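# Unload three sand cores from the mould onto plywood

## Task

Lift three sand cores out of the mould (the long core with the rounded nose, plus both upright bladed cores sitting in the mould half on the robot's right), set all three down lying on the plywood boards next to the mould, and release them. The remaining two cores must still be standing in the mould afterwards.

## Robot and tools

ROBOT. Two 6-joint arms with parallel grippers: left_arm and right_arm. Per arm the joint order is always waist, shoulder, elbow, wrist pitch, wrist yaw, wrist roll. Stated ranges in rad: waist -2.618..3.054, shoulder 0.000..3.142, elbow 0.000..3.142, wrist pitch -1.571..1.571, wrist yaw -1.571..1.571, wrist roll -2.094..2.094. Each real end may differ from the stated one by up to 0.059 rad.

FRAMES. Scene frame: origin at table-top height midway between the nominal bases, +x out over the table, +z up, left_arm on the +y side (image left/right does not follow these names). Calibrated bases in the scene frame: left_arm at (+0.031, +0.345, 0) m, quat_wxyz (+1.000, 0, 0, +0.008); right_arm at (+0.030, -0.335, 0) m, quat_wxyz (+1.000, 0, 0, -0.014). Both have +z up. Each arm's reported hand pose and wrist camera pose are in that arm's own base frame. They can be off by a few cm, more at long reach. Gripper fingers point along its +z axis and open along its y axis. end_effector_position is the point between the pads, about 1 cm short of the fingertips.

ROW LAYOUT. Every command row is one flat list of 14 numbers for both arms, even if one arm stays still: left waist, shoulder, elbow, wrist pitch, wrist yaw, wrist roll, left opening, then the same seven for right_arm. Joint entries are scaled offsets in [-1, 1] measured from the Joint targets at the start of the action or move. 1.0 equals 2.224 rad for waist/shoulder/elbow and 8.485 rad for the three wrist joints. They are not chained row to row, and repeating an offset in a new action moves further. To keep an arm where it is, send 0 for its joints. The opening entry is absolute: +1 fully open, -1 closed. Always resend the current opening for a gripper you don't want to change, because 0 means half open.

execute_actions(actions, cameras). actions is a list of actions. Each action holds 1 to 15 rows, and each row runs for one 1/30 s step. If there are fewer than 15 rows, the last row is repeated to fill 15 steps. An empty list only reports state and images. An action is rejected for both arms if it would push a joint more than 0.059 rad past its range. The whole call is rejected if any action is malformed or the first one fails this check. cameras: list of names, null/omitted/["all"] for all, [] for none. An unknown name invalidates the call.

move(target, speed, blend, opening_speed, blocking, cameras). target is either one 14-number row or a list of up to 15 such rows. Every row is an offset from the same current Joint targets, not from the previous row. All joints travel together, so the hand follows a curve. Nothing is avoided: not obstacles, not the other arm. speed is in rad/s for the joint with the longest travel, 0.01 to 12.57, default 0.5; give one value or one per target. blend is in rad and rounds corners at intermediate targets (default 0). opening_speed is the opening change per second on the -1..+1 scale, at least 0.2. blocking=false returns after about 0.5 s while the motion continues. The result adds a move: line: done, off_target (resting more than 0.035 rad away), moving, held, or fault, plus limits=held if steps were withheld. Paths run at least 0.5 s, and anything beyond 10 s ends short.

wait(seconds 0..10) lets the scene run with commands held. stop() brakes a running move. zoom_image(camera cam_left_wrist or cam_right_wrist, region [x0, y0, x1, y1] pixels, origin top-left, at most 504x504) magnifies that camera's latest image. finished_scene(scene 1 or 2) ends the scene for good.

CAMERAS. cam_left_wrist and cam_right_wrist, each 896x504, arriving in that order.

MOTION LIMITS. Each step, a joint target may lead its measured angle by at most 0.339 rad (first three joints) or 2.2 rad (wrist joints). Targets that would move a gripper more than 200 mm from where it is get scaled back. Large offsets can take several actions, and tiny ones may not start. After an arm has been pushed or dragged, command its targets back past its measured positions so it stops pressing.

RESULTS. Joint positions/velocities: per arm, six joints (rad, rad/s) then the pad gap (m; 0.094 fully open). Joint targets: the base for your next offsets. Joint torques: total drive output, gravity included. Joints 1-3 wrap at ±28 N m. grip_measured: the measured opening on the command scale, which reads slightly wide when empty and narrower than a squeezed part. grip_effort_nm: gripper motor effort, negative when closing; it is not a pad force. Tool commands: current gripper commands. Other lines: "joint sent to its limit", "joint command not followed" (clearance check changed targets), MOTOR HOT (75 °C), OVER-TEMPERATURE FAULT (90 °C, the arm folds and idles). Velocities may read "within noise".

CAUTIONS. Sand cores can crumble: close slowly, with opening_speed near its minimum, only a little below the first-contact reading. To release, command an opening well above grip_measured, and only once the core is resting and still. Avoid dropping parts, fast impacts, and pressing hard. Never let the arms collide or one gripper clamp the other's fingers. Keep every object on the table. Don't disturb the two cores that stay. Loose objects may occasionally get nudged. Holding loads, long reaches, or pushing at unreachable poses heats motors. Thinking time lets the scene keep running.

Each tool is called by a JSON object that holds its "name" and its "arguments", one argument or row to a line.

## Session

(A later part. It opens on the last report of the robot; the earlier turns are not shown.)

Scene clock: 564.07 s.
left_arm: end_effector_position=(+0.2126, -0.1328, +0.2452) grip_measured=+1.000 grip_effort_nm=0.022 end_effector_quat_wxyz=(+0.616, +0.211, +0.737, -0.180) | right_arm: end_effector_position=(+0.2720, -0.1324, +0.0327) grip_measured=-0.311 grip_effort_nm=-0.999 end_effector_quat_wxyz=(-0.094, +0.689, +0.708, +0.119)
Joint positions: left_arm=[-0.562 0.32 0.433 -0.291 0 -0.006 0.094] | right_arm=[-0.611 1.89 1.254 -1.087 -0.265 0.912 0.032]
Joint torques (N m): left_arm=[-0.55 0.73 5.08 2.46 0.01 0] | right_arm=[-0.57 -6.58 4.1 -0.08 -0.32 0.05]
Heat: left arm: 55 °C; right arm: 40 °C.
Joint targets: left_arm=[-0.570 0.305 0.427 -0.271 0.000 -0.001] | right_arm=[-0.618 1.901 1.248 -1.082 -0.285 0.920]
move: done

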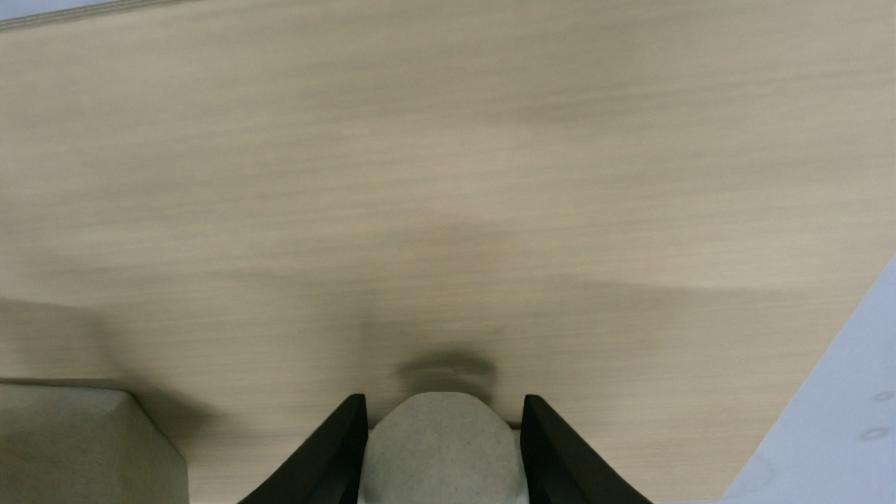

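{"name": "move", "arguments": {
  "target": [0,0,0,0,0,0,1,0,0.0028,-0.0045,0.0019,0,0,-0.44],
  "speed": 0.08,
  "cameras": ["cam_right_wrist"]
}}

{"name": "move", "arguments": {
  "target": [0,0,0,0,0,0,1,0,0.0028,-0.0045,0.0019,0,0,-0.44],
  "speed": 0.08,
  "cameras": ["cam_right_wrist"]
}}

Scene clock: 567.60 s.
left_arm: end_effector_position=(+0.2126, -0.1328, +0.2452) grip_measured=+1.000 grip_effort_nm=0.027 end_effector_quat_wxyz=(+0.616, +0.211, +0.737, -0.180) | right_arm: end_effector_position=(+0.2722, -0.1331, +0.0316) grip_measured=-0.311 grip_effort_nm=-1.004 end_effector_quat_wxyz=(-0.092, +0.690, +0.708, +0.120)
Joint positions: left_arm=[-0.562 0.32 0.433 -0.291 0 -0.006 0.094] | right_arm=[-0.614 1.89 1.25 -1.079 -0.267 0.912 0.032]
Joint torques (N m): left_arm=[-0.57 0.66 5.05 2.45 0.03 0.02] | right_arm=[-0.39 -6.09 3.7 -0.01 -0.31 0.06]
Heat: left arm: 55 °C; right arm: 40 °C.
Joint targets: left_arm=[-0.570 0.305 0.427 -0.271 0.000 -0.001] | right_arm=[-0.618 1.907 1.238 -1.066 -0.285 0.920]
move: done

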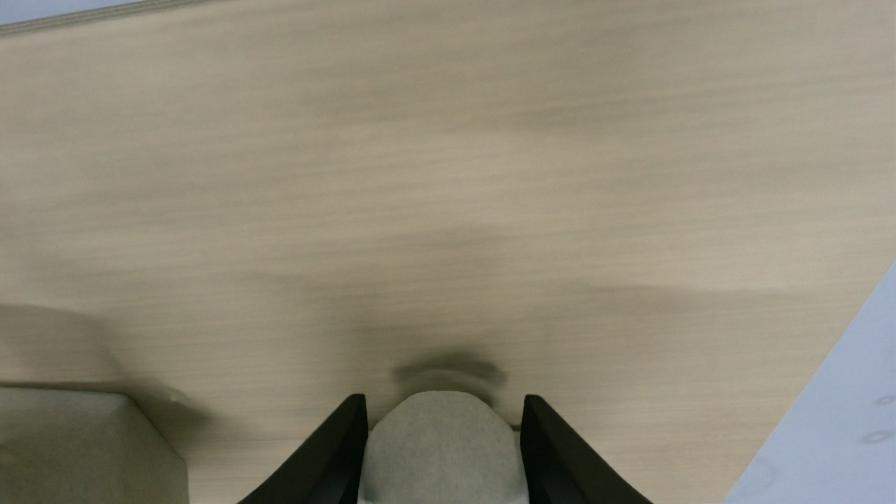

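Scene clock: 568.30 s.
left_arm: end_effector_position=(+0.2126, -0.1328, +0.2452) grip_measured=+1.000 grip_effort_nm=0.032 end_effector_quat_wxyz=(+0.616, +0.211, +0.737, -0.180) | right_arm: end_effector_position=(+0.2722, -0.1330, +0.0311) grip_measured=-0.311 grip_effort_nm=-1.004 end_effector_quat_wxyz=(-0.092, +0.690, +0.707, +0.122)
Joint positions: left_arm=[-0.562 0.32 0.433 -0.291 0 -0.006 0.094] | right_arm=[-0.615 1.89 1.247 -1.076 -0.269 0.912 0.032]
Joint torques (N m): left_arm=[-0.5 0.59 5 2.46 0.01 0] | right_arm=[-0.21 -5.61 3.1 0.11 -0.28 0.05]
Heat: left arm: 55 °C; right arm: 40 °C.
Joint targets: left_arm=[-0.570 0.305 0.427 -0.271 0.000 -0.001] | right_arm=[-0.618 1.914 1.228 -1.050 -0.285 0.920]
move: done

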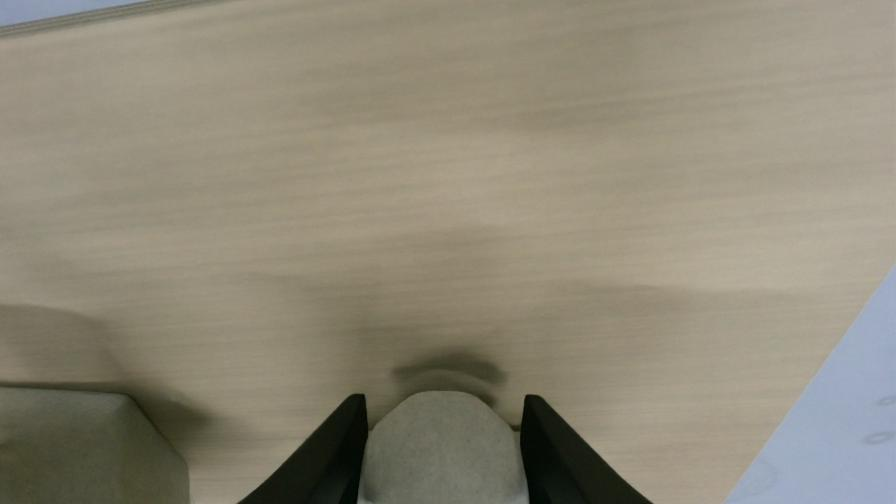

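{"name": "move", "arguments": {
  "target": [0,0,0,0,0,0,1,0,0,0,0,0,0,0.05],
  "opening_speed": 0.2,
  "cameras": ["cam_right_wrist"]
}}

Scene clock: 573.67 s.
left_arm: end_effector_position=(+0.2126, -0.1328, +0.2452) grip_measured=+1.000 grip_effort_nm=0.027 end_effector_quat_wxyz=(+0.616, +0.211, +0.737, -0.180) | right_arm: end_effector_position=(+0.2720, -0.1304, +0.0260) grip_measured=+0.047 grip_effort_nm=0.173 end_effector_quat_wxyz=(-0.097, +0.690, +0.706, +0.127)
Joint positions: left_arm=[-0.562 0.32 0.433 -0.291 0 -0.006 0.094] | right_arm=[-0.615 1.901 1.236 -1.063 -0.281 0.912 0.049]
Joint torques (N m): left_arm=[-0.59 0.69 5.05 2.44 0.01 0.01] | right_arm=[-0.2 -6.46 3.92 -0.02 -0.18 0.05]
Heat: left arm: 55 °C; right arm: 39 °C.
Joint targets: left_arm=[-0.570 0.305 0.427 -0.271 0.000 -0.001] | right_arm=[-0.617 1.914 1.228 -1.049 -0.285 0.919]
move: done

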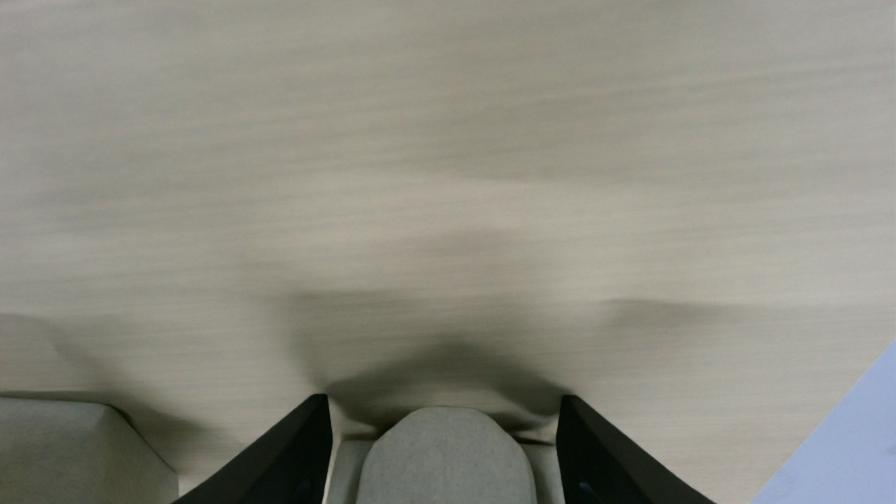

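{"name": "move", "arguments": {
  "target": [
    [0,0,0,0,0,0,1,0,0,0,0,0,0,0.3],
    [0,0,0,0,0,0,1,-0.0297,-0.0126,0.1232,-0.0377,0.0012,-0.0078,0.3],
    [-0.0962,0.5697,0.2464,0.0484,-0.0668,-0.0342,0.7,0.0076,-0.6268,-0.2959,0.0837,0.0336,-0.1083,0.3]
  ],
  "speed": [0.5,0.4,0.9],
  "opening_speed": 0.6
}}

Scene clock: 599.37 s.
left_arm: end_effector_position=(+0.3858, -0.2466, +0.1849) grip_measured=+0.702 grip_effort_nm=-0.081 end_effector_quat_wxyz=(+0.544, +0.067, +0.835, -0.047) | right_arm: end_effector_position=(+0.2227, -0.1526, +0.2472) grip_measured=+0.297 grip_effort_nm=0.178 end_effector_quat_wxyz=(+0.562, +0.244, +0.772, -0.172)
Joint positions: left_arm=[-0.776 1.563 0.948 0.119 -0.552 -0.281 0.08] | right_arm=[-0.607 0.528 0.58 -0.366 -0.005 0.008 0.061]
Joint torques (N m): left_arm=[-0.55 -5.42 7.6 2.21 -0.31 -0.16] | right_arm=[0.61 0.13 5.48 1.78 0.03 -0.12]
Heat: left arm: 55 °C; right arm: 39 °C.
Joint targets: left_arm=[-0.785 1.572 0.975 0.140 -0.567 -0.291] | right_arm=[-0.600 0.520 0.570 -0.339 0.000 0.001]
move: done

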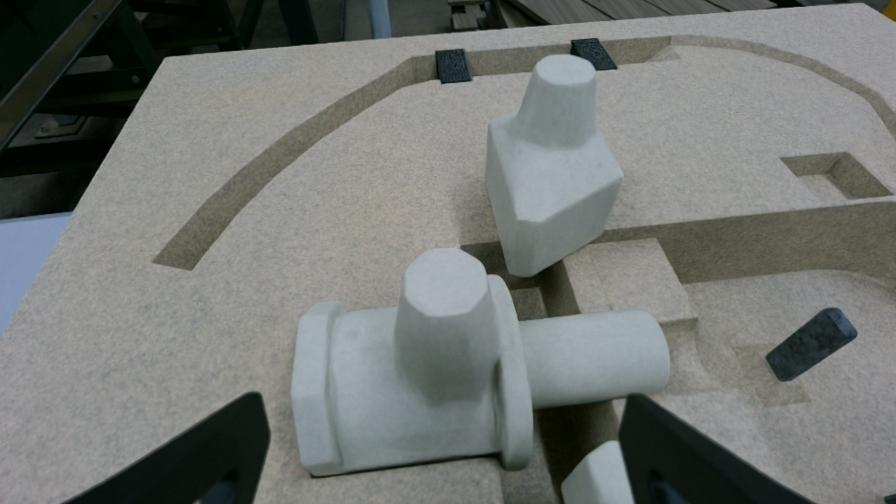

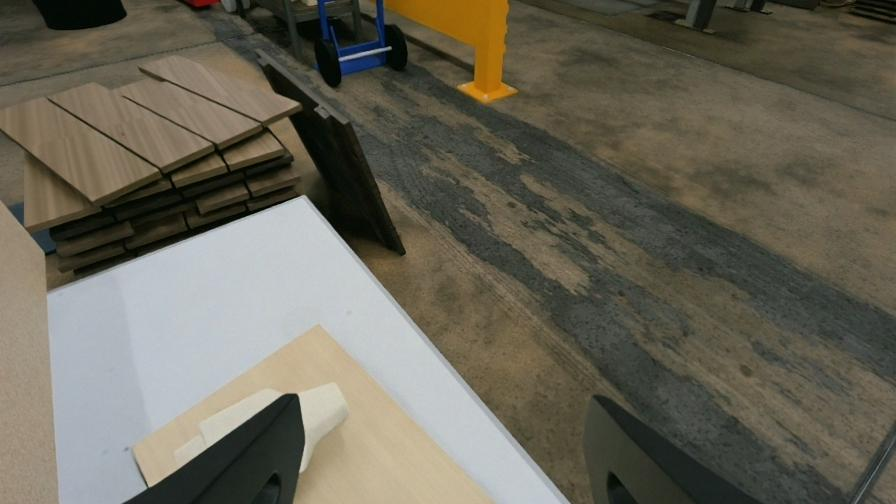

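{"name": "move", "arguments": {
  "target": [0.0441,0.1061,0.0612,0.0151,0.0103,0.0068,0.5,0,0,0,0,0,0,0.3],
  "speed": 0.3,
  "cameras": ["cam_left_wrist"]
}}

Scene clock: 620.43 s.
left_arm: end_effector_position=(+0.4435, -0.2598, +0.1599) grip_measured=+0.502 grip_effort_nm=-0.061 end_effector_quat_wxyz=(+0.547, +0.065, +0.833, -0.047) | right_arm: end_effector_position=(+0.2227, -0.1527, +0.2472) grip_measured=+0.297 grip_effort_nm=0.173 end_effector_quat_wxyz=(+0.562, +0.244, +0.771, -0.172)
Joint positions: left_arm=[-0.694 1.793 1.083 0.246 -0.483 -0.237 0.071] | right_arm=[-0.607 0.528 0.579 -0.365 -0.004 0.008 0.061]
Joint torques (N m): left_arm=[0.62 -6.9 7.66 2.29 -0.09 -0.01] | right_arm=[0.62 0.13 5.49 1.77 0.03 -0.12]
Heat: left arm: 53 °C; right arm: 44 °C.
Joint targets: left_arm=[-0.686 1.808 1.111 0.268 -0.480 -0.233] | right_arm=[-0.600 0.520 0.570 -0.339 0.000 0.001]
move: done

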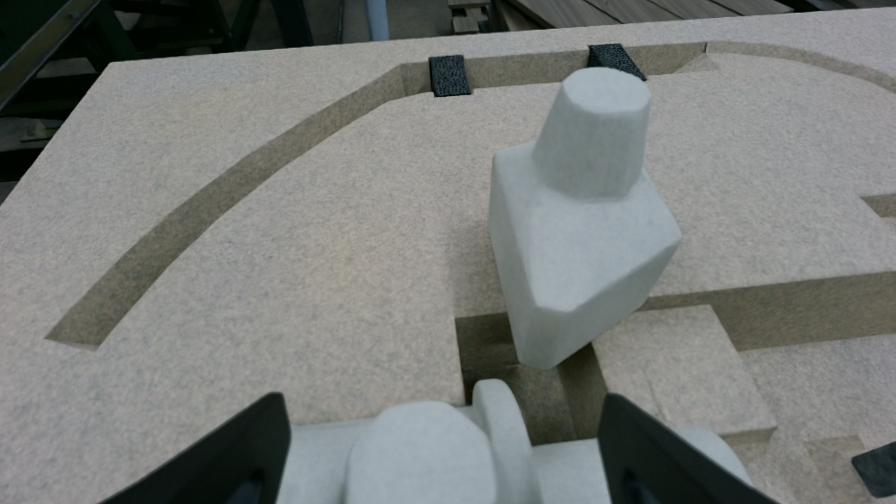

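{"name": "move", "arguments": {
  "target": [0.0052,-0.0047,-0.0067,0.0008,0.001,0,0.5,0,0,0,0,0,0,0.3],
  "speed": 0.2,
  "cameras": []
}}

{"name": "move", "arguments": {
  "target": [0,0,0,0,0,0,-0.1,0,0,0,0,0,0,0.3],
  "opening_speed": 0.5,
  "cameras": ["cam_left_wrist"]
}}

Scene clock: 629.67 s.
left_arm: end_effector_position=(+0.4464, -0.2570, +0.1610) grip_measured=+0.502 grip_effort_nm=-0.061 end_effector_quat_wxyz=(+0.549, +0.061, +0.832, -0.049) | right_arm: end_effector_position=(+0.2227, -0.1527, +0.2473) grip_measured=+0.297 grip_effort_nm=0.168 end_effector_quat_wxyz=(+0.562, +0.244, +0.771, -0.172)
Joint positions: left_arm=[-0.683 1.793 1.083 0.253 -0.475 -0.237 0.071] | right_arm=[-0.607 0.528 0.579 -0.365 -0.004 0.008 0.061]
Joint torques (N m): left_arm=[0.55 -7.6 6.27 2.27 -0.08 -0.03] | right_arm=[0.62 0.12 5.5 1.77 0.03 -0.12]
Heat: left arm: 53 °C; right arm: 45 °C.
Joint targets: left_arm=[-0.675 1.798 1.096 0.275 -0.471 -0.233] | right_arm=[-0.600 0.520 0.570 -0.339 0.000 0.001]
move: done

Scene clock: 631.07 s.
left_arm: end_effector_position=(+0.4466, -0.2568, +0.1610) grip_measured=-0.098 grip_effort_nm=-0.085 end_effector_quat_wxyz=(+0.549, +0.061, +0.832, -0.049) | right_arm: end_effector_position=(+0.2227, -0.1528, +0.2473) grip_measured=+0.297 grip_effort_nm=0.173 end_effector_quat_wxyz=(+0.562, +0.244, +0.771, -0.172)
Joint positions: left_arm=[-0.683 1.793 1.083 0.253 -0.474 -0.237 0.042] | right_arm=[-0.607 0.528 0.579 -0.365 -0.004 0.008 0.061]
Joint torques (N m): left_arm=[0.62 -7.62 6.27 2.26 -0.09 -0.04] | right_arm=[0.64 0.12 5.53 1.77 0.02 -0.12]
Heat: left arm: 53 °C; right arm: 45 °C.
Joint targets: left_arm=[-0.675 1.798 1.096 0.275 -0.471 -0.233] | right_arm=[-0.600 0.520 0.570 -0.339 0.000 0.001]
move: done

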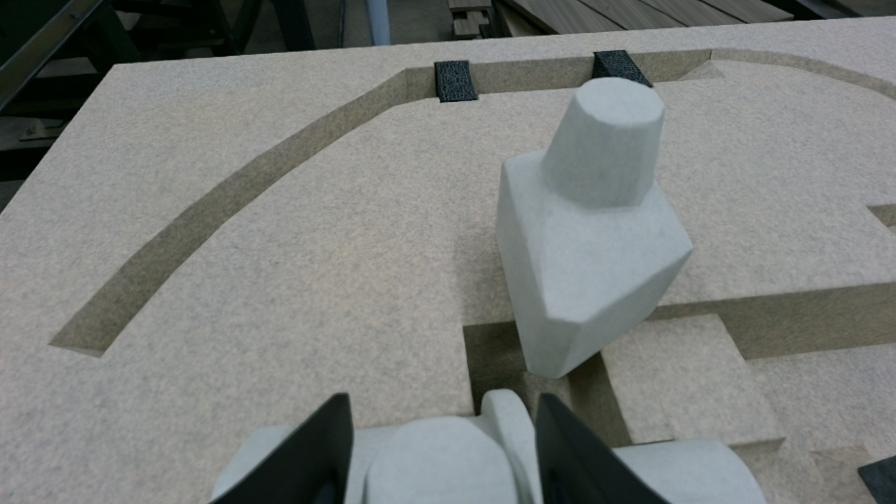

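{"name": "zoom_image", "arguments": {
  "camera": "cam_left_wrist",
  "region": [300, 360, 620, 504]
}}

Scaled by 1.575.

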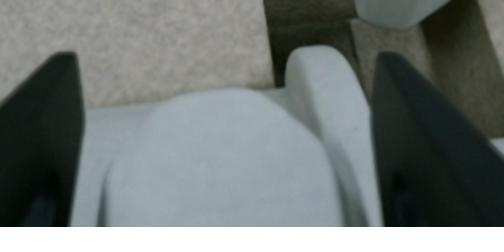

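{"name": "move", "arguments": {
  "target": [0,0,0,0,0,0,-0.46,0,0,0,0,0,0,0.3],
  "opening_speed": 0.25,
  "cameras": ["cam_left_wrist"]
}}

Scene clock: 640.77 s.
left_arm: end_effector_position=(+0.4467, -0.2567, +0.1611) grip_measured=-0.320 grip_effort_nm=-1.004 end_effector_quat_wxyz=(+0.549, +0.061, +0.832, -0.049) | right_arm: end_effector_position=(+0.2227, -0.1528, +0.2473) grip_measured=+0.297 grip_effort_nm=0.173 end_effector_quat_wxyz=(+0.562, +0.244, +0.771, -0.172)
Joint positions: left_arm=[-0.682 1.793 1.083 0.254 -0.474 -0.236 0.032] | right_arm=[-0.607 0.528 0.579 -0.365 -0.004 0.008 0.061]
Joint torques (N m): left_arm=[0.55 -7.6 6.35 2.28 -0.09 -0.03] | right_arm=[0.64 0.12 5.49 1.76 0.03 -0.12]
Heat: left arm: 53 °C; right arm: 46 °C.
Joint targets: left_arm=[-0.675 1.798 1.096 0.275 -0.471 -0.233] | right_arm=[-0.600 0.520 0.570 -0.340 0.000 0.001]
move: done

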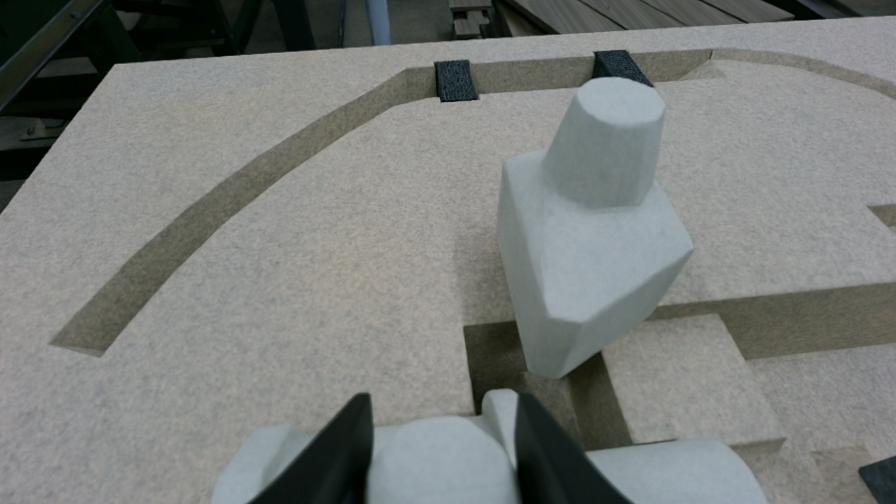

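{"name": "move", "arguments": {
  "target": [
    [0,-0.0225,0.0135,0.0024,-0.0018,0,-0.46,0,0,0,0,0,0,0.3],
    [0,-0.0523,0.0508,-0.0105,-0.0024,0,-0.46,0,0,0,0,0,0,0.3]
  ],
  "speed": 0.12,
  "blend": 0.02,
  "cameras": ["cam_left_wrist"]
}}

Scene clock: 652.90 s.
left_arm: end_effector_position=(+0.4439, -0.2562, +0.1682) grip_measured=-0.321 grip_effort_nm=-0.999 end_effector_quat_wxyz=(+0.524, +0.070, +0.848, -0.039) | right_arm: end_effector_position=(+0.2227, -0.1528, +0.2474) grip_measured=+0.297 grip_effort_nm=0.173 end_effector_quat_wxyz=(+0.562, +0.244, +0.771, -0.172)
Joint positions: left_arm=[-0.682 1.774 1.151 0.099 -0.465 -0.246 0.032] | right_arm=[-0.607 0.528 0.579 -0.364 -0.004 0.007 0.061]
Joint torques (N m): left_arm=[0.49 -14.91 10.33 2.95 -0.45 0.1] | right_arm=[0.64 0.13 5.52 1.76 0.03 -0.11]
Heat: left arm: 53 °C; right arm: 47 °C.
Joint targets: left_arm=[-0.675 1.682 1.209 0.186 -0.492 -0.233] | right_arm=[-0.600 0.520 0.570 -0.339 0.000 0.000]
move: off_target (left_arm); left_arm: the shoulder is farthest, 0.092 rad from its target

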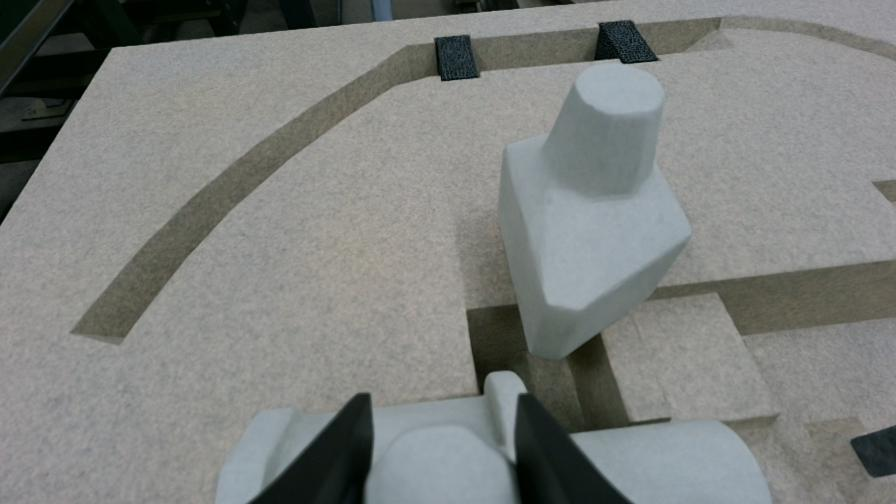

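{"name": "move", "arguments": {
  "target": [0,-0.0308,0.0415,-0.0094,-0.001,0,-0.46,0,0,0,0,0,0,0.3],
  "speed": 0.1,
  "cameras": ["cam_left_wrist"]
}}

Scene clock: 659.90 s.
left_arm: end_effector_position=(+0.4409, -0.2540, +0.2173) grip_measured=-0.321 grip_effort_nm=-1.004 end_effector_quat_wxyz=(+0.537, +0.068, +0.840, -0.046) | right_arm: end_effector_position=(+0.2227, -0.1528, +0.2474) grip_measured=+0.297 grip_effort_nm=0.168 end_effector_quat_wxyz=(+0.562, +0.244, +0.771, -0.172)
Joint positions: left_arm=[-0.682 1.698 1.237 -0.028 -0.464 -0.237 0.032] | right_arm=[-0.607 0.528 0.579 -0.364 -0.004 0.007 0.061]
Joint torques (N m): left_arm=[0.5 -14.01 11.25 3.49 -0.53 -0.03] | right_arm=[0.64 0.13 5.5 1.76 0.03 -0.12]
Heat: left arm: 55 °C; right arm: 47 °C.
Joint targets: left_arm=[-0.675 1.613 1.302 0.106 -0.500 -0.233] | right_arm=[-0.600 0.520 0.570 -0.339 0.000 0.000]
move: off_target (left_arm); left_arm: the wrist pitch is farthest, 0.134 rad from its target

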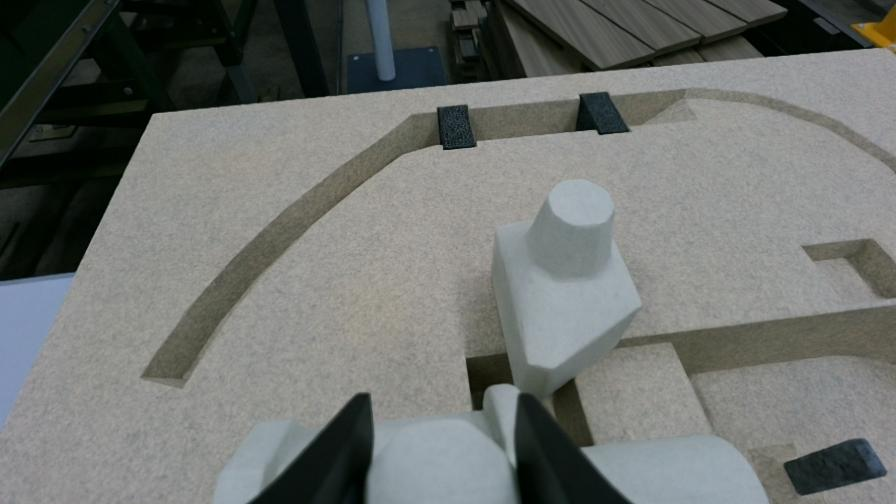

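{"name": "move", "arguments": {
  "target": [
    [0,-0.0031,0.134,-0.0325,0,0,-0.46,0,0,0,0,0,0,0.3],
    [0.5283,-0.3714,-0.2248,-0.0202,0.0589,0.0275,-0.46,0,0,0,0,0,0,0.3],
    [0.656,0.1488,0.2361,-0.1842,0.119,-0.0539,-0.46,0,0,0,0,0,0,0.3]
  ],
  "speed": [0.2,0.6,0.6],
  "blend": [0.03,0.1,0]
}}

Scene clock: 713.77 s.
left_arm: end_effector_position=(+0.3115, +0.2078, +0.1486) grip_measured=-0.322 grip_effort_nm=-0.999 end_effector_quat_wxyz=(+0.007, -0.650, +0.731, -0.207) | right_arm: end_effector_position=(+0.2227, -0.1528, +0.2475) grip_measured=+0.297 grip_effort_nm=0.168 end_effector_quat_wxyz=(+0.562, +0.244, +0.771, -0.172)
Joint positions: left_arm=[0.78 1.952 1.784 -1.412 0.417 -0.673 0.032] | right_arm=[-0.607 0.528 0.579 -0.364 -0.004 0.007 0.061]
Joint torques (N m): left_arm=[0.39 -9.1 8.12 -0.08 1.36 -0.23] | right_arm=[0.66 0.1 5.49 1.76 0.02 -0.11]
Heat: left arm: 62 °C; right arm: 49 °C.
Joint targets: left_arm=[0.784 1.944 1.827 -1.457 0.510 -0.691] | right_arm=[-0.600 0.520 0.570 -0.339 0.000 0.000]
move: off_target (left_arm); left_arm: the wrist yaw is farthest, 0.092 rad from its target

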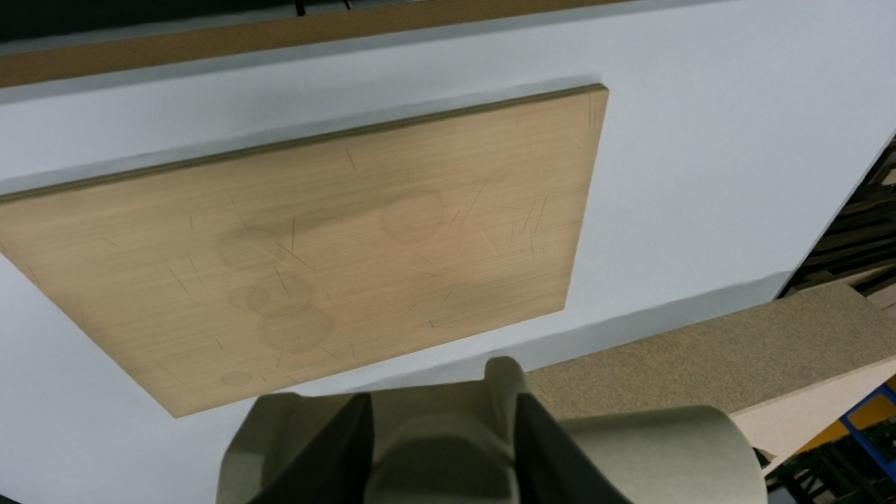

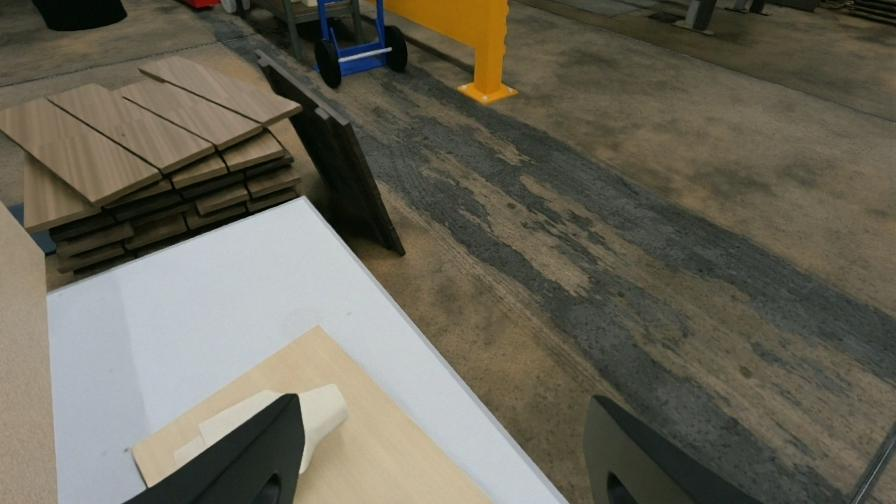

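{"name": "move", "arguments": {
  "target": [0,0.0207,-0.1335,0.0279,0.0071,-0.0011,-0.46,0,0,0,0,0,0,0.3],
  "speed": 0.25,
  "cameras": ["cam_left_wrist"]
}}

Scene clock: 726.83 s.
left_arm: end_effector_position=(+0.3087, +0.1930, +0.0733) grip_measured=-0.322 grip_effort_nm=-0.994 end_effector_quat_wxyz=(-0.028, -0.656, +0.717, -0.235) | right_arm: end_effector_position=(+0.2227, -0.1528, +0.2475) grip_measured=+0.297 grip_effort_nm=0.173 end_effector_quat_wxyz=(+0.562, +0.244, +0.771, -0.172)
Joint positions: left_arm=[0.78 1.994 1.523 -1.181 0.471 -0.683 0.032] | right_arm=[-0.607 0.528 0.579 -0.364 -0.004 0.007 0.061]
Joint torques (N m): left_arm=[0.39 -8.9 4.83 -0.15 1.48 -0.25] | right_arm=[0.65 0.13 5.52 1.77 0.03 -0.11]
Heat: left arm: 55 °C; right arm: 49 °C.
Joint targets: left_arm=[0.784 1.990 1.530 -1.220 0.570 -0.700] | right_arm=[-0.600 0.520 0.570 -0.339 0.000 0.000]
move: off_target (left_arm); left_arm: the wrist yaw is farthest, 0.100 rad from its target

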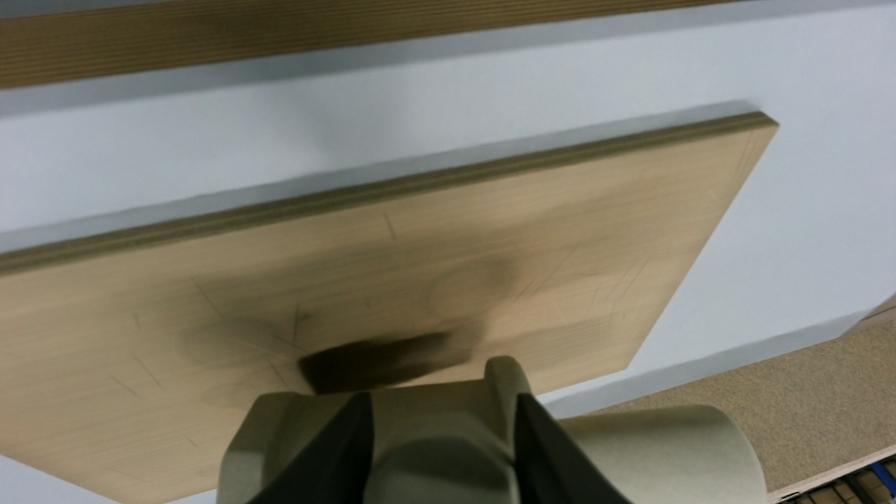

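{"name": "execute_actions", "arguments": {
  "actions": [],
  "cameras": ["cam_left_wrist"]
}}

Scene clock: 756.57 s.
left_arm: end_effector_position=(+0.3088, +0.1930, +0.0733) grip_measured=-0.322 grip_effort_nm=-1.004 end_effector_quat_wxyz=(-0.028, -0.656, +0.717, -0.235) | right_arm: end_effector_position=(+0.2227, -0.1528, +0.2475) grip_measured=+0.297 grip_effort_nm=0.173 end_effector_quat_wxyz=(+0.562, +0.244, +0.771, -0.172)
Joint positions: left_arm=[0.78 1.994 1.523 -1.18 0.471 -0.684 0.032] | right_arm=[-0.607 0.528 0.579 -0.364 -0.004 0.007 0.061]
Joint velocities: within noise
Joint torques (N m): left_arm=[0.36 -8.9 4.78 -0.14 1.47 -0.25] | right_arm=[0.62 0.14 5.52 1.77 0.02 -0.12]
Heat: left arm: 48 °C; right arm: 50 °C.
Joint targets: left_arm=[0.784 1.990 1.530 -1.220 0.570 -0.700] | right_arm=[-0.600 0.520 0.570 -0.339 0.000 0.000]
Tool commands: left_gripper/opening=-0.46 right_gripper/opening=+0.3
Images, in order (width x height): cam_left_wrist 896x504.

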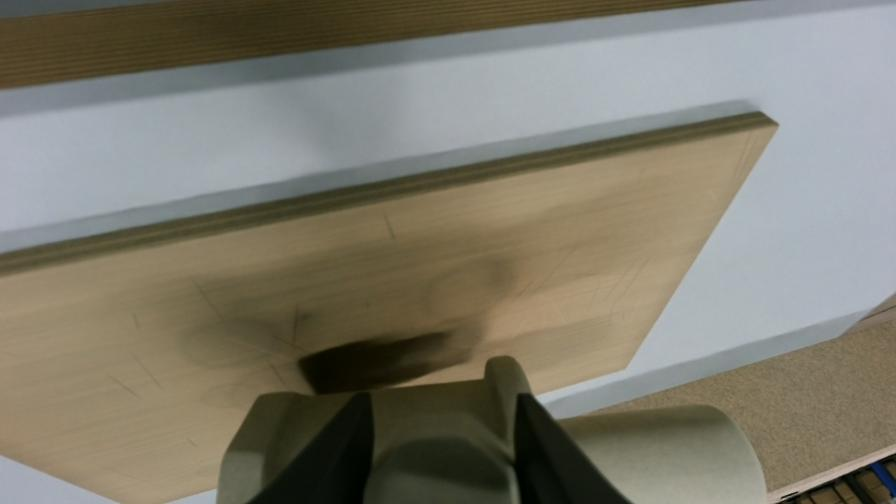

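{"name": "move", "arguments": {
  "target": [
    [0,0.0044,-0.0296,0.009,0,0,-0.46,0,0,0,0,0,0,0.3],
    [0,0.0055,-0.037,0.01125,0,0,-0.46,0,0,0,0,0,0,0.3]
  ],
  "speed": 0.15,
  "cameras": []
}}

{"name": "move", "arguments": {
  "target": [0,0.0011,-0.0074,0.00225,0,0,-0.46,0,0,0,0,0,0,0.3],
  "speed": 0.1,
  "cameras": ["cam_left_wrist"]
}}

Scene clock: 765.07 s.
left_arm: end_effector_position=(+0.3080, +0.1867, +0.0580) grip_measured=-0.322 grip_effort_nm=-1.004 end_effector_quat_wxyz=(+0.029, +0.658, -0.711, +0.247) | right_arm: end_effector_position=(+0.2227, -0.1528, +0.2475) grip_measured=+0.297 grip_effort_nm=0.173 end_effector_quat_wxyz=(+0.562, +0.244, +0.771, -0.172)
Joint positions: left_arm=[0.78 1.994 1.452 -1.111 0.496 -0.693 0.032] | right_arm=[-0.607 0.528 0.579 -0.364 -0.004 0.007 0.061]
Joint torques (N m): left_arm=[0.32 -8.02 3.84 0.12 1.2 -0.13] | right_arm=[0.61 0.13 5.49 1.76 0.03 -0.11]
Heat: left arm: 46 °C; right arm: 50 °C.
Joint targets: left_arm=[0.784 2.002 1.447 -1.125 0.570 -0.700] | right_arm=[-0.600 0.520 0.570 -0.339 0.000 0.000]
move: off_target (left_arm); left_arm: the wrist yaw is farthest, 0.074 rad from its target

Scene clock: 765.77 s.
left_arm: end_effector_position=(+0.3082, +0.1874, +0.0563) grip_measured=-0.322 grip_effort_nm=-0.994 end_effector_quat_wxyz=(+0.027, +0.659, -0.709, +0.249) | right_arm: end_effector_position=(+0.2227, -0.1528, +0.2475) grip_measured=+0.297 grip_effort_nm=0.173 end_effector_quat_wxyz=(+0.562, +0.244, +0.771, -0.172)
Joint positions: left_arm=[0.783 1.994 1.443 -1.098 0.501 -0.696 0.032] | right_arm=[-0.607 0.528 0.579 -0.364 -0.004 0.007 0.061]
Joint torques (N m): left_arm=[0.14 -7.71 3.25 0.19 1.13 -0.13] | right_arm=[0.64 0.1 5.55 1.76 0.03 -0.12]
Heat: left arm: 46 °C; right arm: 50 °C.
Joint targets: left_arm=[0.784 2.005 1.431 -1.105 0.570 -0.700] | right_arm=[-0.600 0.520 0.570 -0.339 0.000 0.000]
move: off_target (left_arm); left_arm: the wrist yaw is farthest, 0.069 rad from its target

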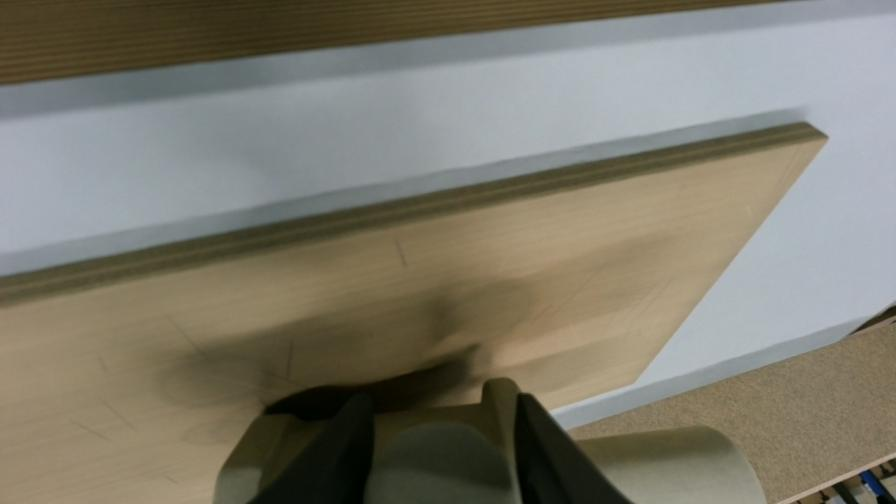

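{"name": "move", "arguments": {
  "target": [0,0.0017,-0.0111,0.0034,0,0,-0.46,0,0,0,0,0,0,0.3],
  "speed": 0.1,
  "cameras": []
}}

{"name": "move", "arguments": {
  "target": [0,0.0017,-0.0111,0.0034,0,0,-0.46,0,0,0,0,0,0,0.3],
  "speed": 0.1,
  "cameras": ["cam_left_wrist"]
}}

Scene clock: 769.13 s.
left_arm: end_effector_position=(+0.3090, +0.1870, +0.0530) grip_measured=-0.322 grip_effort_nm=-1.009 end_effector_quat_wxyz=(+0.024, +0.661, -0.705, +0.255) | right_arm: end_effector_position=(+0.2227, -0.1528, +0.2475) grip_measured=+0.297 grip_effort_nm=0.168 end_effector_quat_wxyz=(+0.562, +0.244, +0.771, -0.172)
Joint positions: left_arm=[0.786 1.994 1.425 -1.074 0.513 -0.701 0.032] | right_arm=[-0.607 0.528 0.579 -0.364 -0.004 0.007 0.061]
Joint torques (N m): left_arm=[-0.13 -7.51 2.76 0.25 0.99 -0.05] | right_arm=[0.62 0.13 5.5 1.76 0.02 -0.11]
Heat: left arm: 46 °C; right arm: 50 °C.
Joint targets: left_arm=[0.784 2.009 1.406 -1.077 0.570 -0.700] | right_arm=[-0.600 0.520 0.570 -0.340 0.000 0.000]
move: off_target (left_arm); left_arm: the wrist yaw is farthest, 0.057 rad from its target

Scene clock: 769.87 s.
left_arm: end_effector_position=(+0.3095, +0.1872, +0.0501) grip_measured=-0.322 grip_effort_nm=-1.009 end_effector_quat_wxyz=(+0.021, +0.663, -0.702, +0.260) | right_arm: end_effector_position=(+0.2228, -0.1528, +0.2476) grip_measured=+0.297 grip_effort_nm=0.168 end_effector_quat_wxyz=(+0.562, +0.244, +0.771, -0.172)
Joint positions: left_arm=[0.79 1.994 1.409 -1.052 0.524 -0.705 0.032] | right_arm=[-0.607 0.528 0.579 -0.364 -0.004 0.007 0.061]
Joint torques (N m): left_arm=[-0.32 -7.25 1.85 0.36 0.88 0.02] | right_arm=[0.61 0.13 5.5 1.76 0.03 -0.12]
Heat: left arm: 46 °C; right arm: 50 °C.
Joint targets: left_arm=[0.784 2.012 1.382 -1.048 0.570 -0.700] | right_arm=[-0.600 0.520 0.570 -0.339 0.000 0.000]
move: off_target (left_arm); left_arm: the wrist yaw is farthest, 0.046 rad from its target

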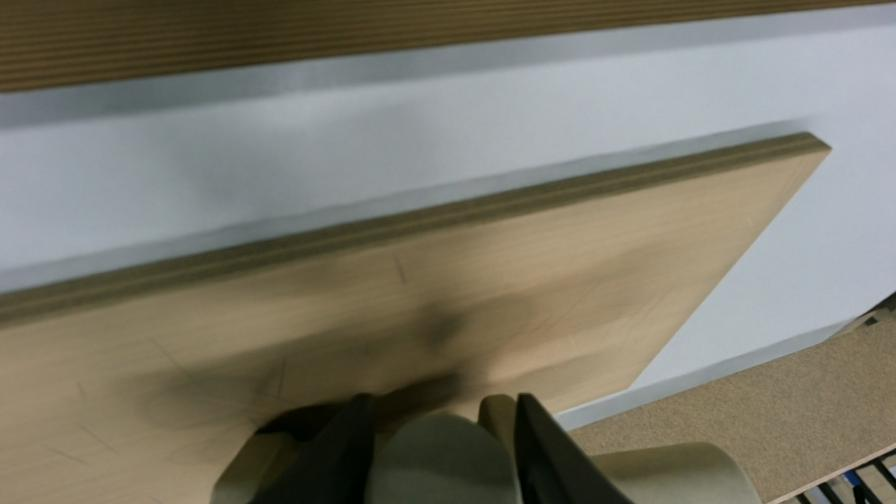

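{"name": "move", "arguments": {
  "target": [0,0.0017,-0.0111,0.0034,0,0,-0.46,0,0,0,0,0,0,0.3],
  "speed": 0.1,
  "cameras": []
}}

{"name": "move", "arguments": {
  "target": [0,0.0017,-0.0111,0.0034,0,0,-0.46,0,0,0,0,0,0,0.3],
  "speed": 0.1,
  "cameras": ["cam_left_wrist"]
}}

Scene clock: 773.50 s.
left_arm: end_effector_position=(+0.3102, +0.1864, +0.0469) grip_measured=-0.322 grip_effort_nm=-0.994 end_effector_quat_wxyz=(+0.018, +0.664, -0.699, +0.266) | right_arm: end_effector_position=(+0.2228, -0.1528, +0.2476) grip_measured=+0.297 grip_effort_nm=0.173 end_effector_quat_wxyz=(+0.562, +0.244, +0.771, -0.172)
Joint positions: left_arm=[0.793 1.994 1.391 -1.028 0.537 -0.71 0.032] | right_arm=[-0.607 0.528 0.579 -0.364 -0.004 0.007 0.061]
Joint torques (N m): left_arm=[-0.68 -6.86 1.39 0.43 0.76 0.08] | right_arm=[0.64 0.13 5.5 1.76 0.02 -0.11]
Heat: left arm: 45 °C; right arm: 50 °C.
Joint targets: left_arm=[0.784 2.016 1.357 -1.019 0.570 -0.700] | right_arm=[-0.600 0.520 0.570 -0.339 0.000 0.000]
move: done

Scene clock: 774.23 s.
left_arm: end_effector_position=(+0.3109, +0.1834, +0.0430) grip_measured=-0.322 grip_effort_nm=-1.009 end_effector_quat_wxyz=(+0.018, +0.664, -0.695, +0.274) | right_arm: end_effector_position=(+0.2228, -0.1528, +0.2476) grip_measured=+0.297 grip_effort_nm=0.173 end_effector_quat_wxyz=(+0.562, +0.244, +0.771, -0.172)
Joint positions: left_arm=[0.793 1.994 1.368 -1.004 0.554 -0.716 0.032] | right_arm=[-0.607 0.528 0.579 -0.364 -0.004 0.007 0.061]
Joint torques (N m): left_arm=[-0.68 -6.56 1.24 0.44 0.55 0.13] | right_arm=[0.65 0.12 5.48 1.76 0.03 -0.11]
Heat: left arm: 45 °C; right arm: 50 °C.
Joint targets: left_arm=[0.784 2.020 1.333 -0.990 0.570 -0.700] | right_arm=[-0.600 0.520 0.570 -0.339 0.000 0.000]
move: done

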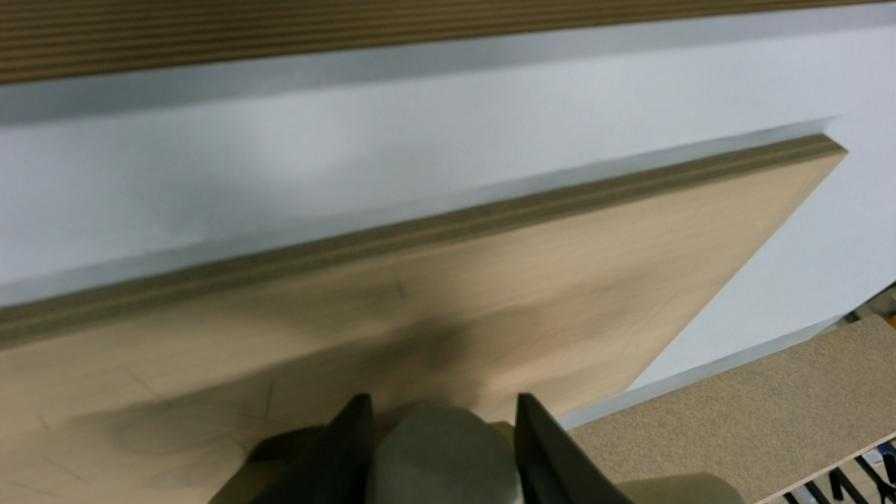

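{"name": "zoom_image", "arguments": {
  "camera": "cam_left_wrist",
  "region": [150, 330, 500, 504]
}}

{"name": "zoom_image", "arguments": {
  "camera": "cam_left_wrist",
  "region": [480, 330, 830, 504]
}}

Scaled by 1.440.

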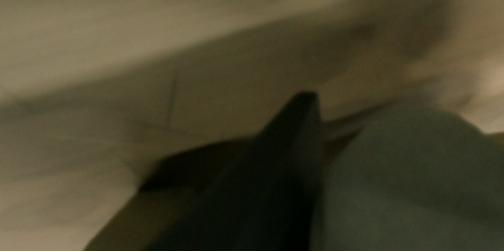

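Scaled by 1.440.

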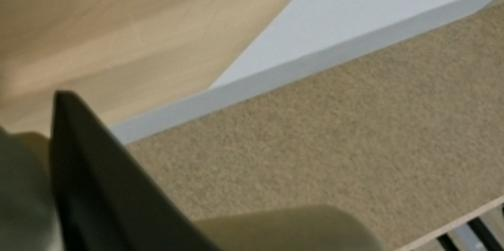

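{"name": "move", "arguments": {
  "target": [0,0,0,0,-0.0094,0,-0.46,0,0,0,0,0,0,0.3],
  "speed": 0.1,
  "cameras": ["cam_left_wrist"]
}}

Scene clock: 794.90 s.
left_arm: end_effector_position=(+0.3098, +0.1850, +0.0417) grip_measured=-0.322 grip_effort_nm=-0.999 end_effector_quat_wxyz=(+0.019, +0.671, -0.691, +0.268) | right_arm: end_effector_position=(+0.2228, -0.1528, +0.2476) grip_measured=+0.297 grip_effort_nm=0.173 end_effector_quat_wxyz=(+0.562, +0.244, +0.771, -0.172)
Joint positions: left_arm=[0.793 1.994 1.367 -1.001 0.541 -0.732 0.032] | right_arm=[-0.607 0.528 0.579 -0.364 -0.004 0.007 0.061]
Joint torques (N m): left_arm=[-0.58 -6.57 1.36 0.45 -0.2 0.34] | right_arm=[0.62 0.12 5.49 1.76 0.02 -0.12]
Heat: left arm: 43 °C; right arm: 50 °C.
Joint targets: left_arm=[0.784 2.020 1.332 -0.990 0.490 -0.700] | right_arm=[-0.600 0.520 0.570 -0.339 0.000 0.000]
move: off_target (left_arm); left_arm: the wrist yaw is farthest, 0.051 rad from its target

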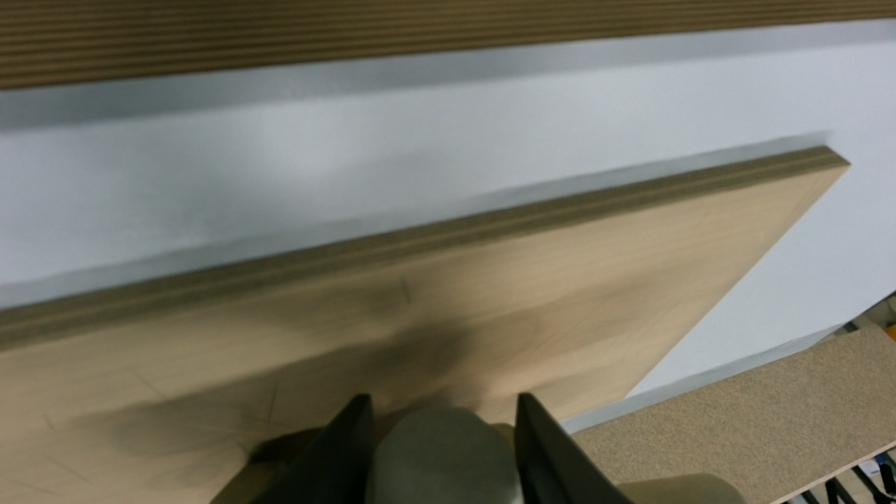

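{"name": "move", "arguments": {
  "target": [0,0,0,0,0.0045,0,0.0,0,0,0,0,0,0,0.3],
  "speed": 0.1,
  "opening_speed": 0.2,
  "cameras": ["cam_left_wrist"]
}}

Scene clock: 799.57 s.
left_arm: end_effector_position=(+0.3062, +0.1825, +0.0341) grip_measured=-0.002 grip_effort_nm=0.154 end_effector_quat_wxyz=(+0.021, +0.664, -0.699, +0.266) | right_arm: end_effector_position=(+0.2228, -0.1528, +0.2476) grip_measured=+0.297 grip_effort_nm=0.168 end_effector_quat_wxyz=(+0.562, +0.244, +0.771, -0.172)
Joint positions: left_arm=[0.793 1.998 1.342 -0.982 0.537 -0.708 0.047] | right_arm=[-0.607 0.528 0.579 -0.364 -0.004 0.007 0.061]
Joint torques (N m): left_arm=[-0.58 -6.84 3.26 0.21 0.26 0.02] | right_arm=[0.62 0.12 5.52 1.77 0.03 -0.11]
Heat: left arm: 43 °C; right arm: 50 °C.
Joint targets: left_arm=[0.784 2.020 1.332 -0.990 0.528 -0.700] | right_arm=[-0.600 0.520 0.570 -0.339 0.000 0.000]
move: done

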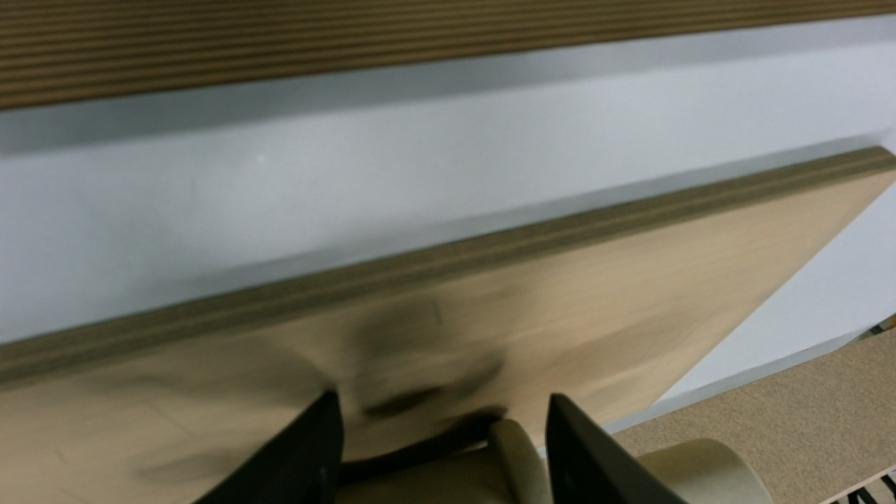

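{"name": "move", "arguments": {
  "target": [0,0,0.009,0,0,0,0.3,0,0,0,0,0,0,0.3],
  "speed": 0.1,
  "opening_speed": 0.3,
  "cameras": ["cam_left_wrist"]
}}

Scene clock: 805.37 s.
left_arm: end_effector_position=(+0.3089, +0.1816, +0.0364) grip_measured=+0.298 grip_effort_nm=0.168 end_effector_quat_wxyz=(+0.019, +0.662, -0.697, +0.274) | right_arm: end_effector_position=(+0.2228, -0.1528, +0.2476) grip_measured=+0.297 grip_effort_nm=0.173 end_effector_quat_wxyz=(+0.562, +0.244, +0.771, -0.172)
Joint positions: left_arm=[0.793 1.998 1.345 -0.982 0.553 -0.708 0.061] | right_arm=[-0.607 0.528 0.579 -0.364 -0.004 0.007 0.061]
Joint torques (N m): left_arm=[-0.65 -6.83 4.6 0.21 0.07 0.04] | right_arm=[0.65 0.12 5.5 1.76 0.03 -0.12]
Heat: left arm: 42 °C; right arm: 51 °C.
Joint targets: left_arm=[0.784 2.020 1.352 -0.990 0.528 -0.700] | right_arm=[-0.600 0.520 0.570 -0.339 0.000 0.000]
move: done

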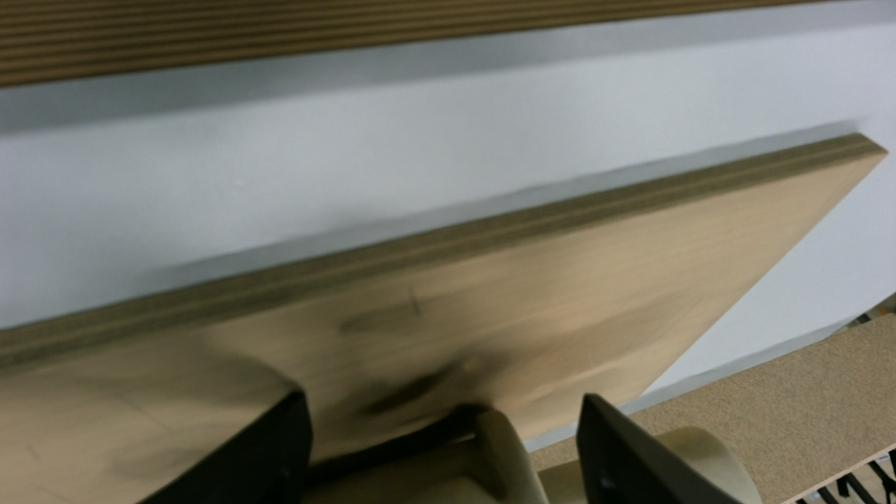

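{"name": "move", "arguments": {
  "target": [0.0297,-0.0126,0.1232,-0.0377,0.0,0.0078,0.3,0,0,0,0,0,0,0.3],
  "speed": 0.3,
  "cameras": ["cam_left_wrist"]
}}

Scene clock: 811.83 s.
left_arm: end_effector_position=(+0.3000, +0.2032, +0.0984) grip_measured=+0.298 grip_effort_nm=0.139 end_effector_quat_wxyz=(+0.032, +0.663, -0.699, +0.266) | right_arm: end_effector_position=(+0.2228, -0.1528, +0.2476) grip_measured=+0.297 grip_effort_nm=0.173 end_effector_quat_wxyz=(+0.562, +0.244, +0.771, -0.172)
Joint positions: left_arm=[0.843 1.998 1.606 -1.3 0.529 -0.641 0.061] | right_arm=[-0.607 0.528 0.579 -0.364 -0.004 0.007 0.061]
Joint torques (N m): left_arm=[0.55 -9.2 6 0.11 0.35 0.05] | right_arm=[0.64 0.12 5.49 1.75 0.03 -0.11]
Heat: left arm: 41 °C; right arm: 51 °C.
Joint targets: left_arm=[0.850 1.992 1.626 -1.310 0.528 -0.633] | right_arm=[-0.600 0.520 0.570 -0.339 0.000 0.000]
move: done

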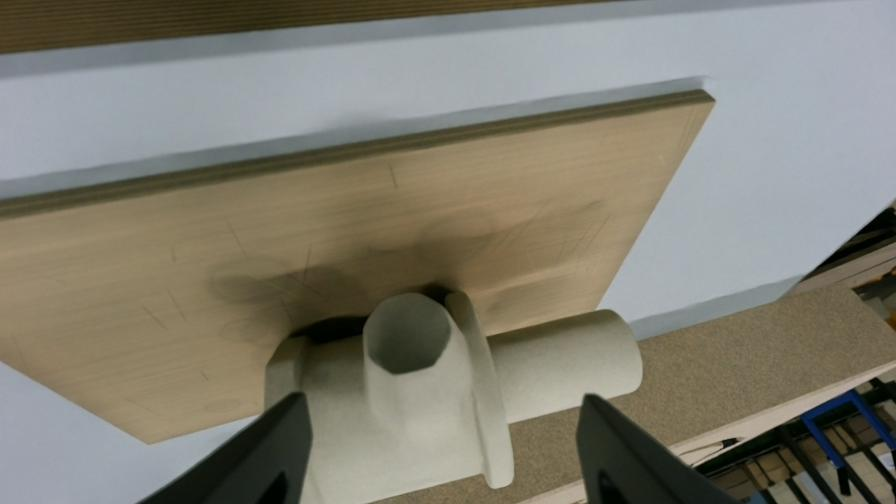

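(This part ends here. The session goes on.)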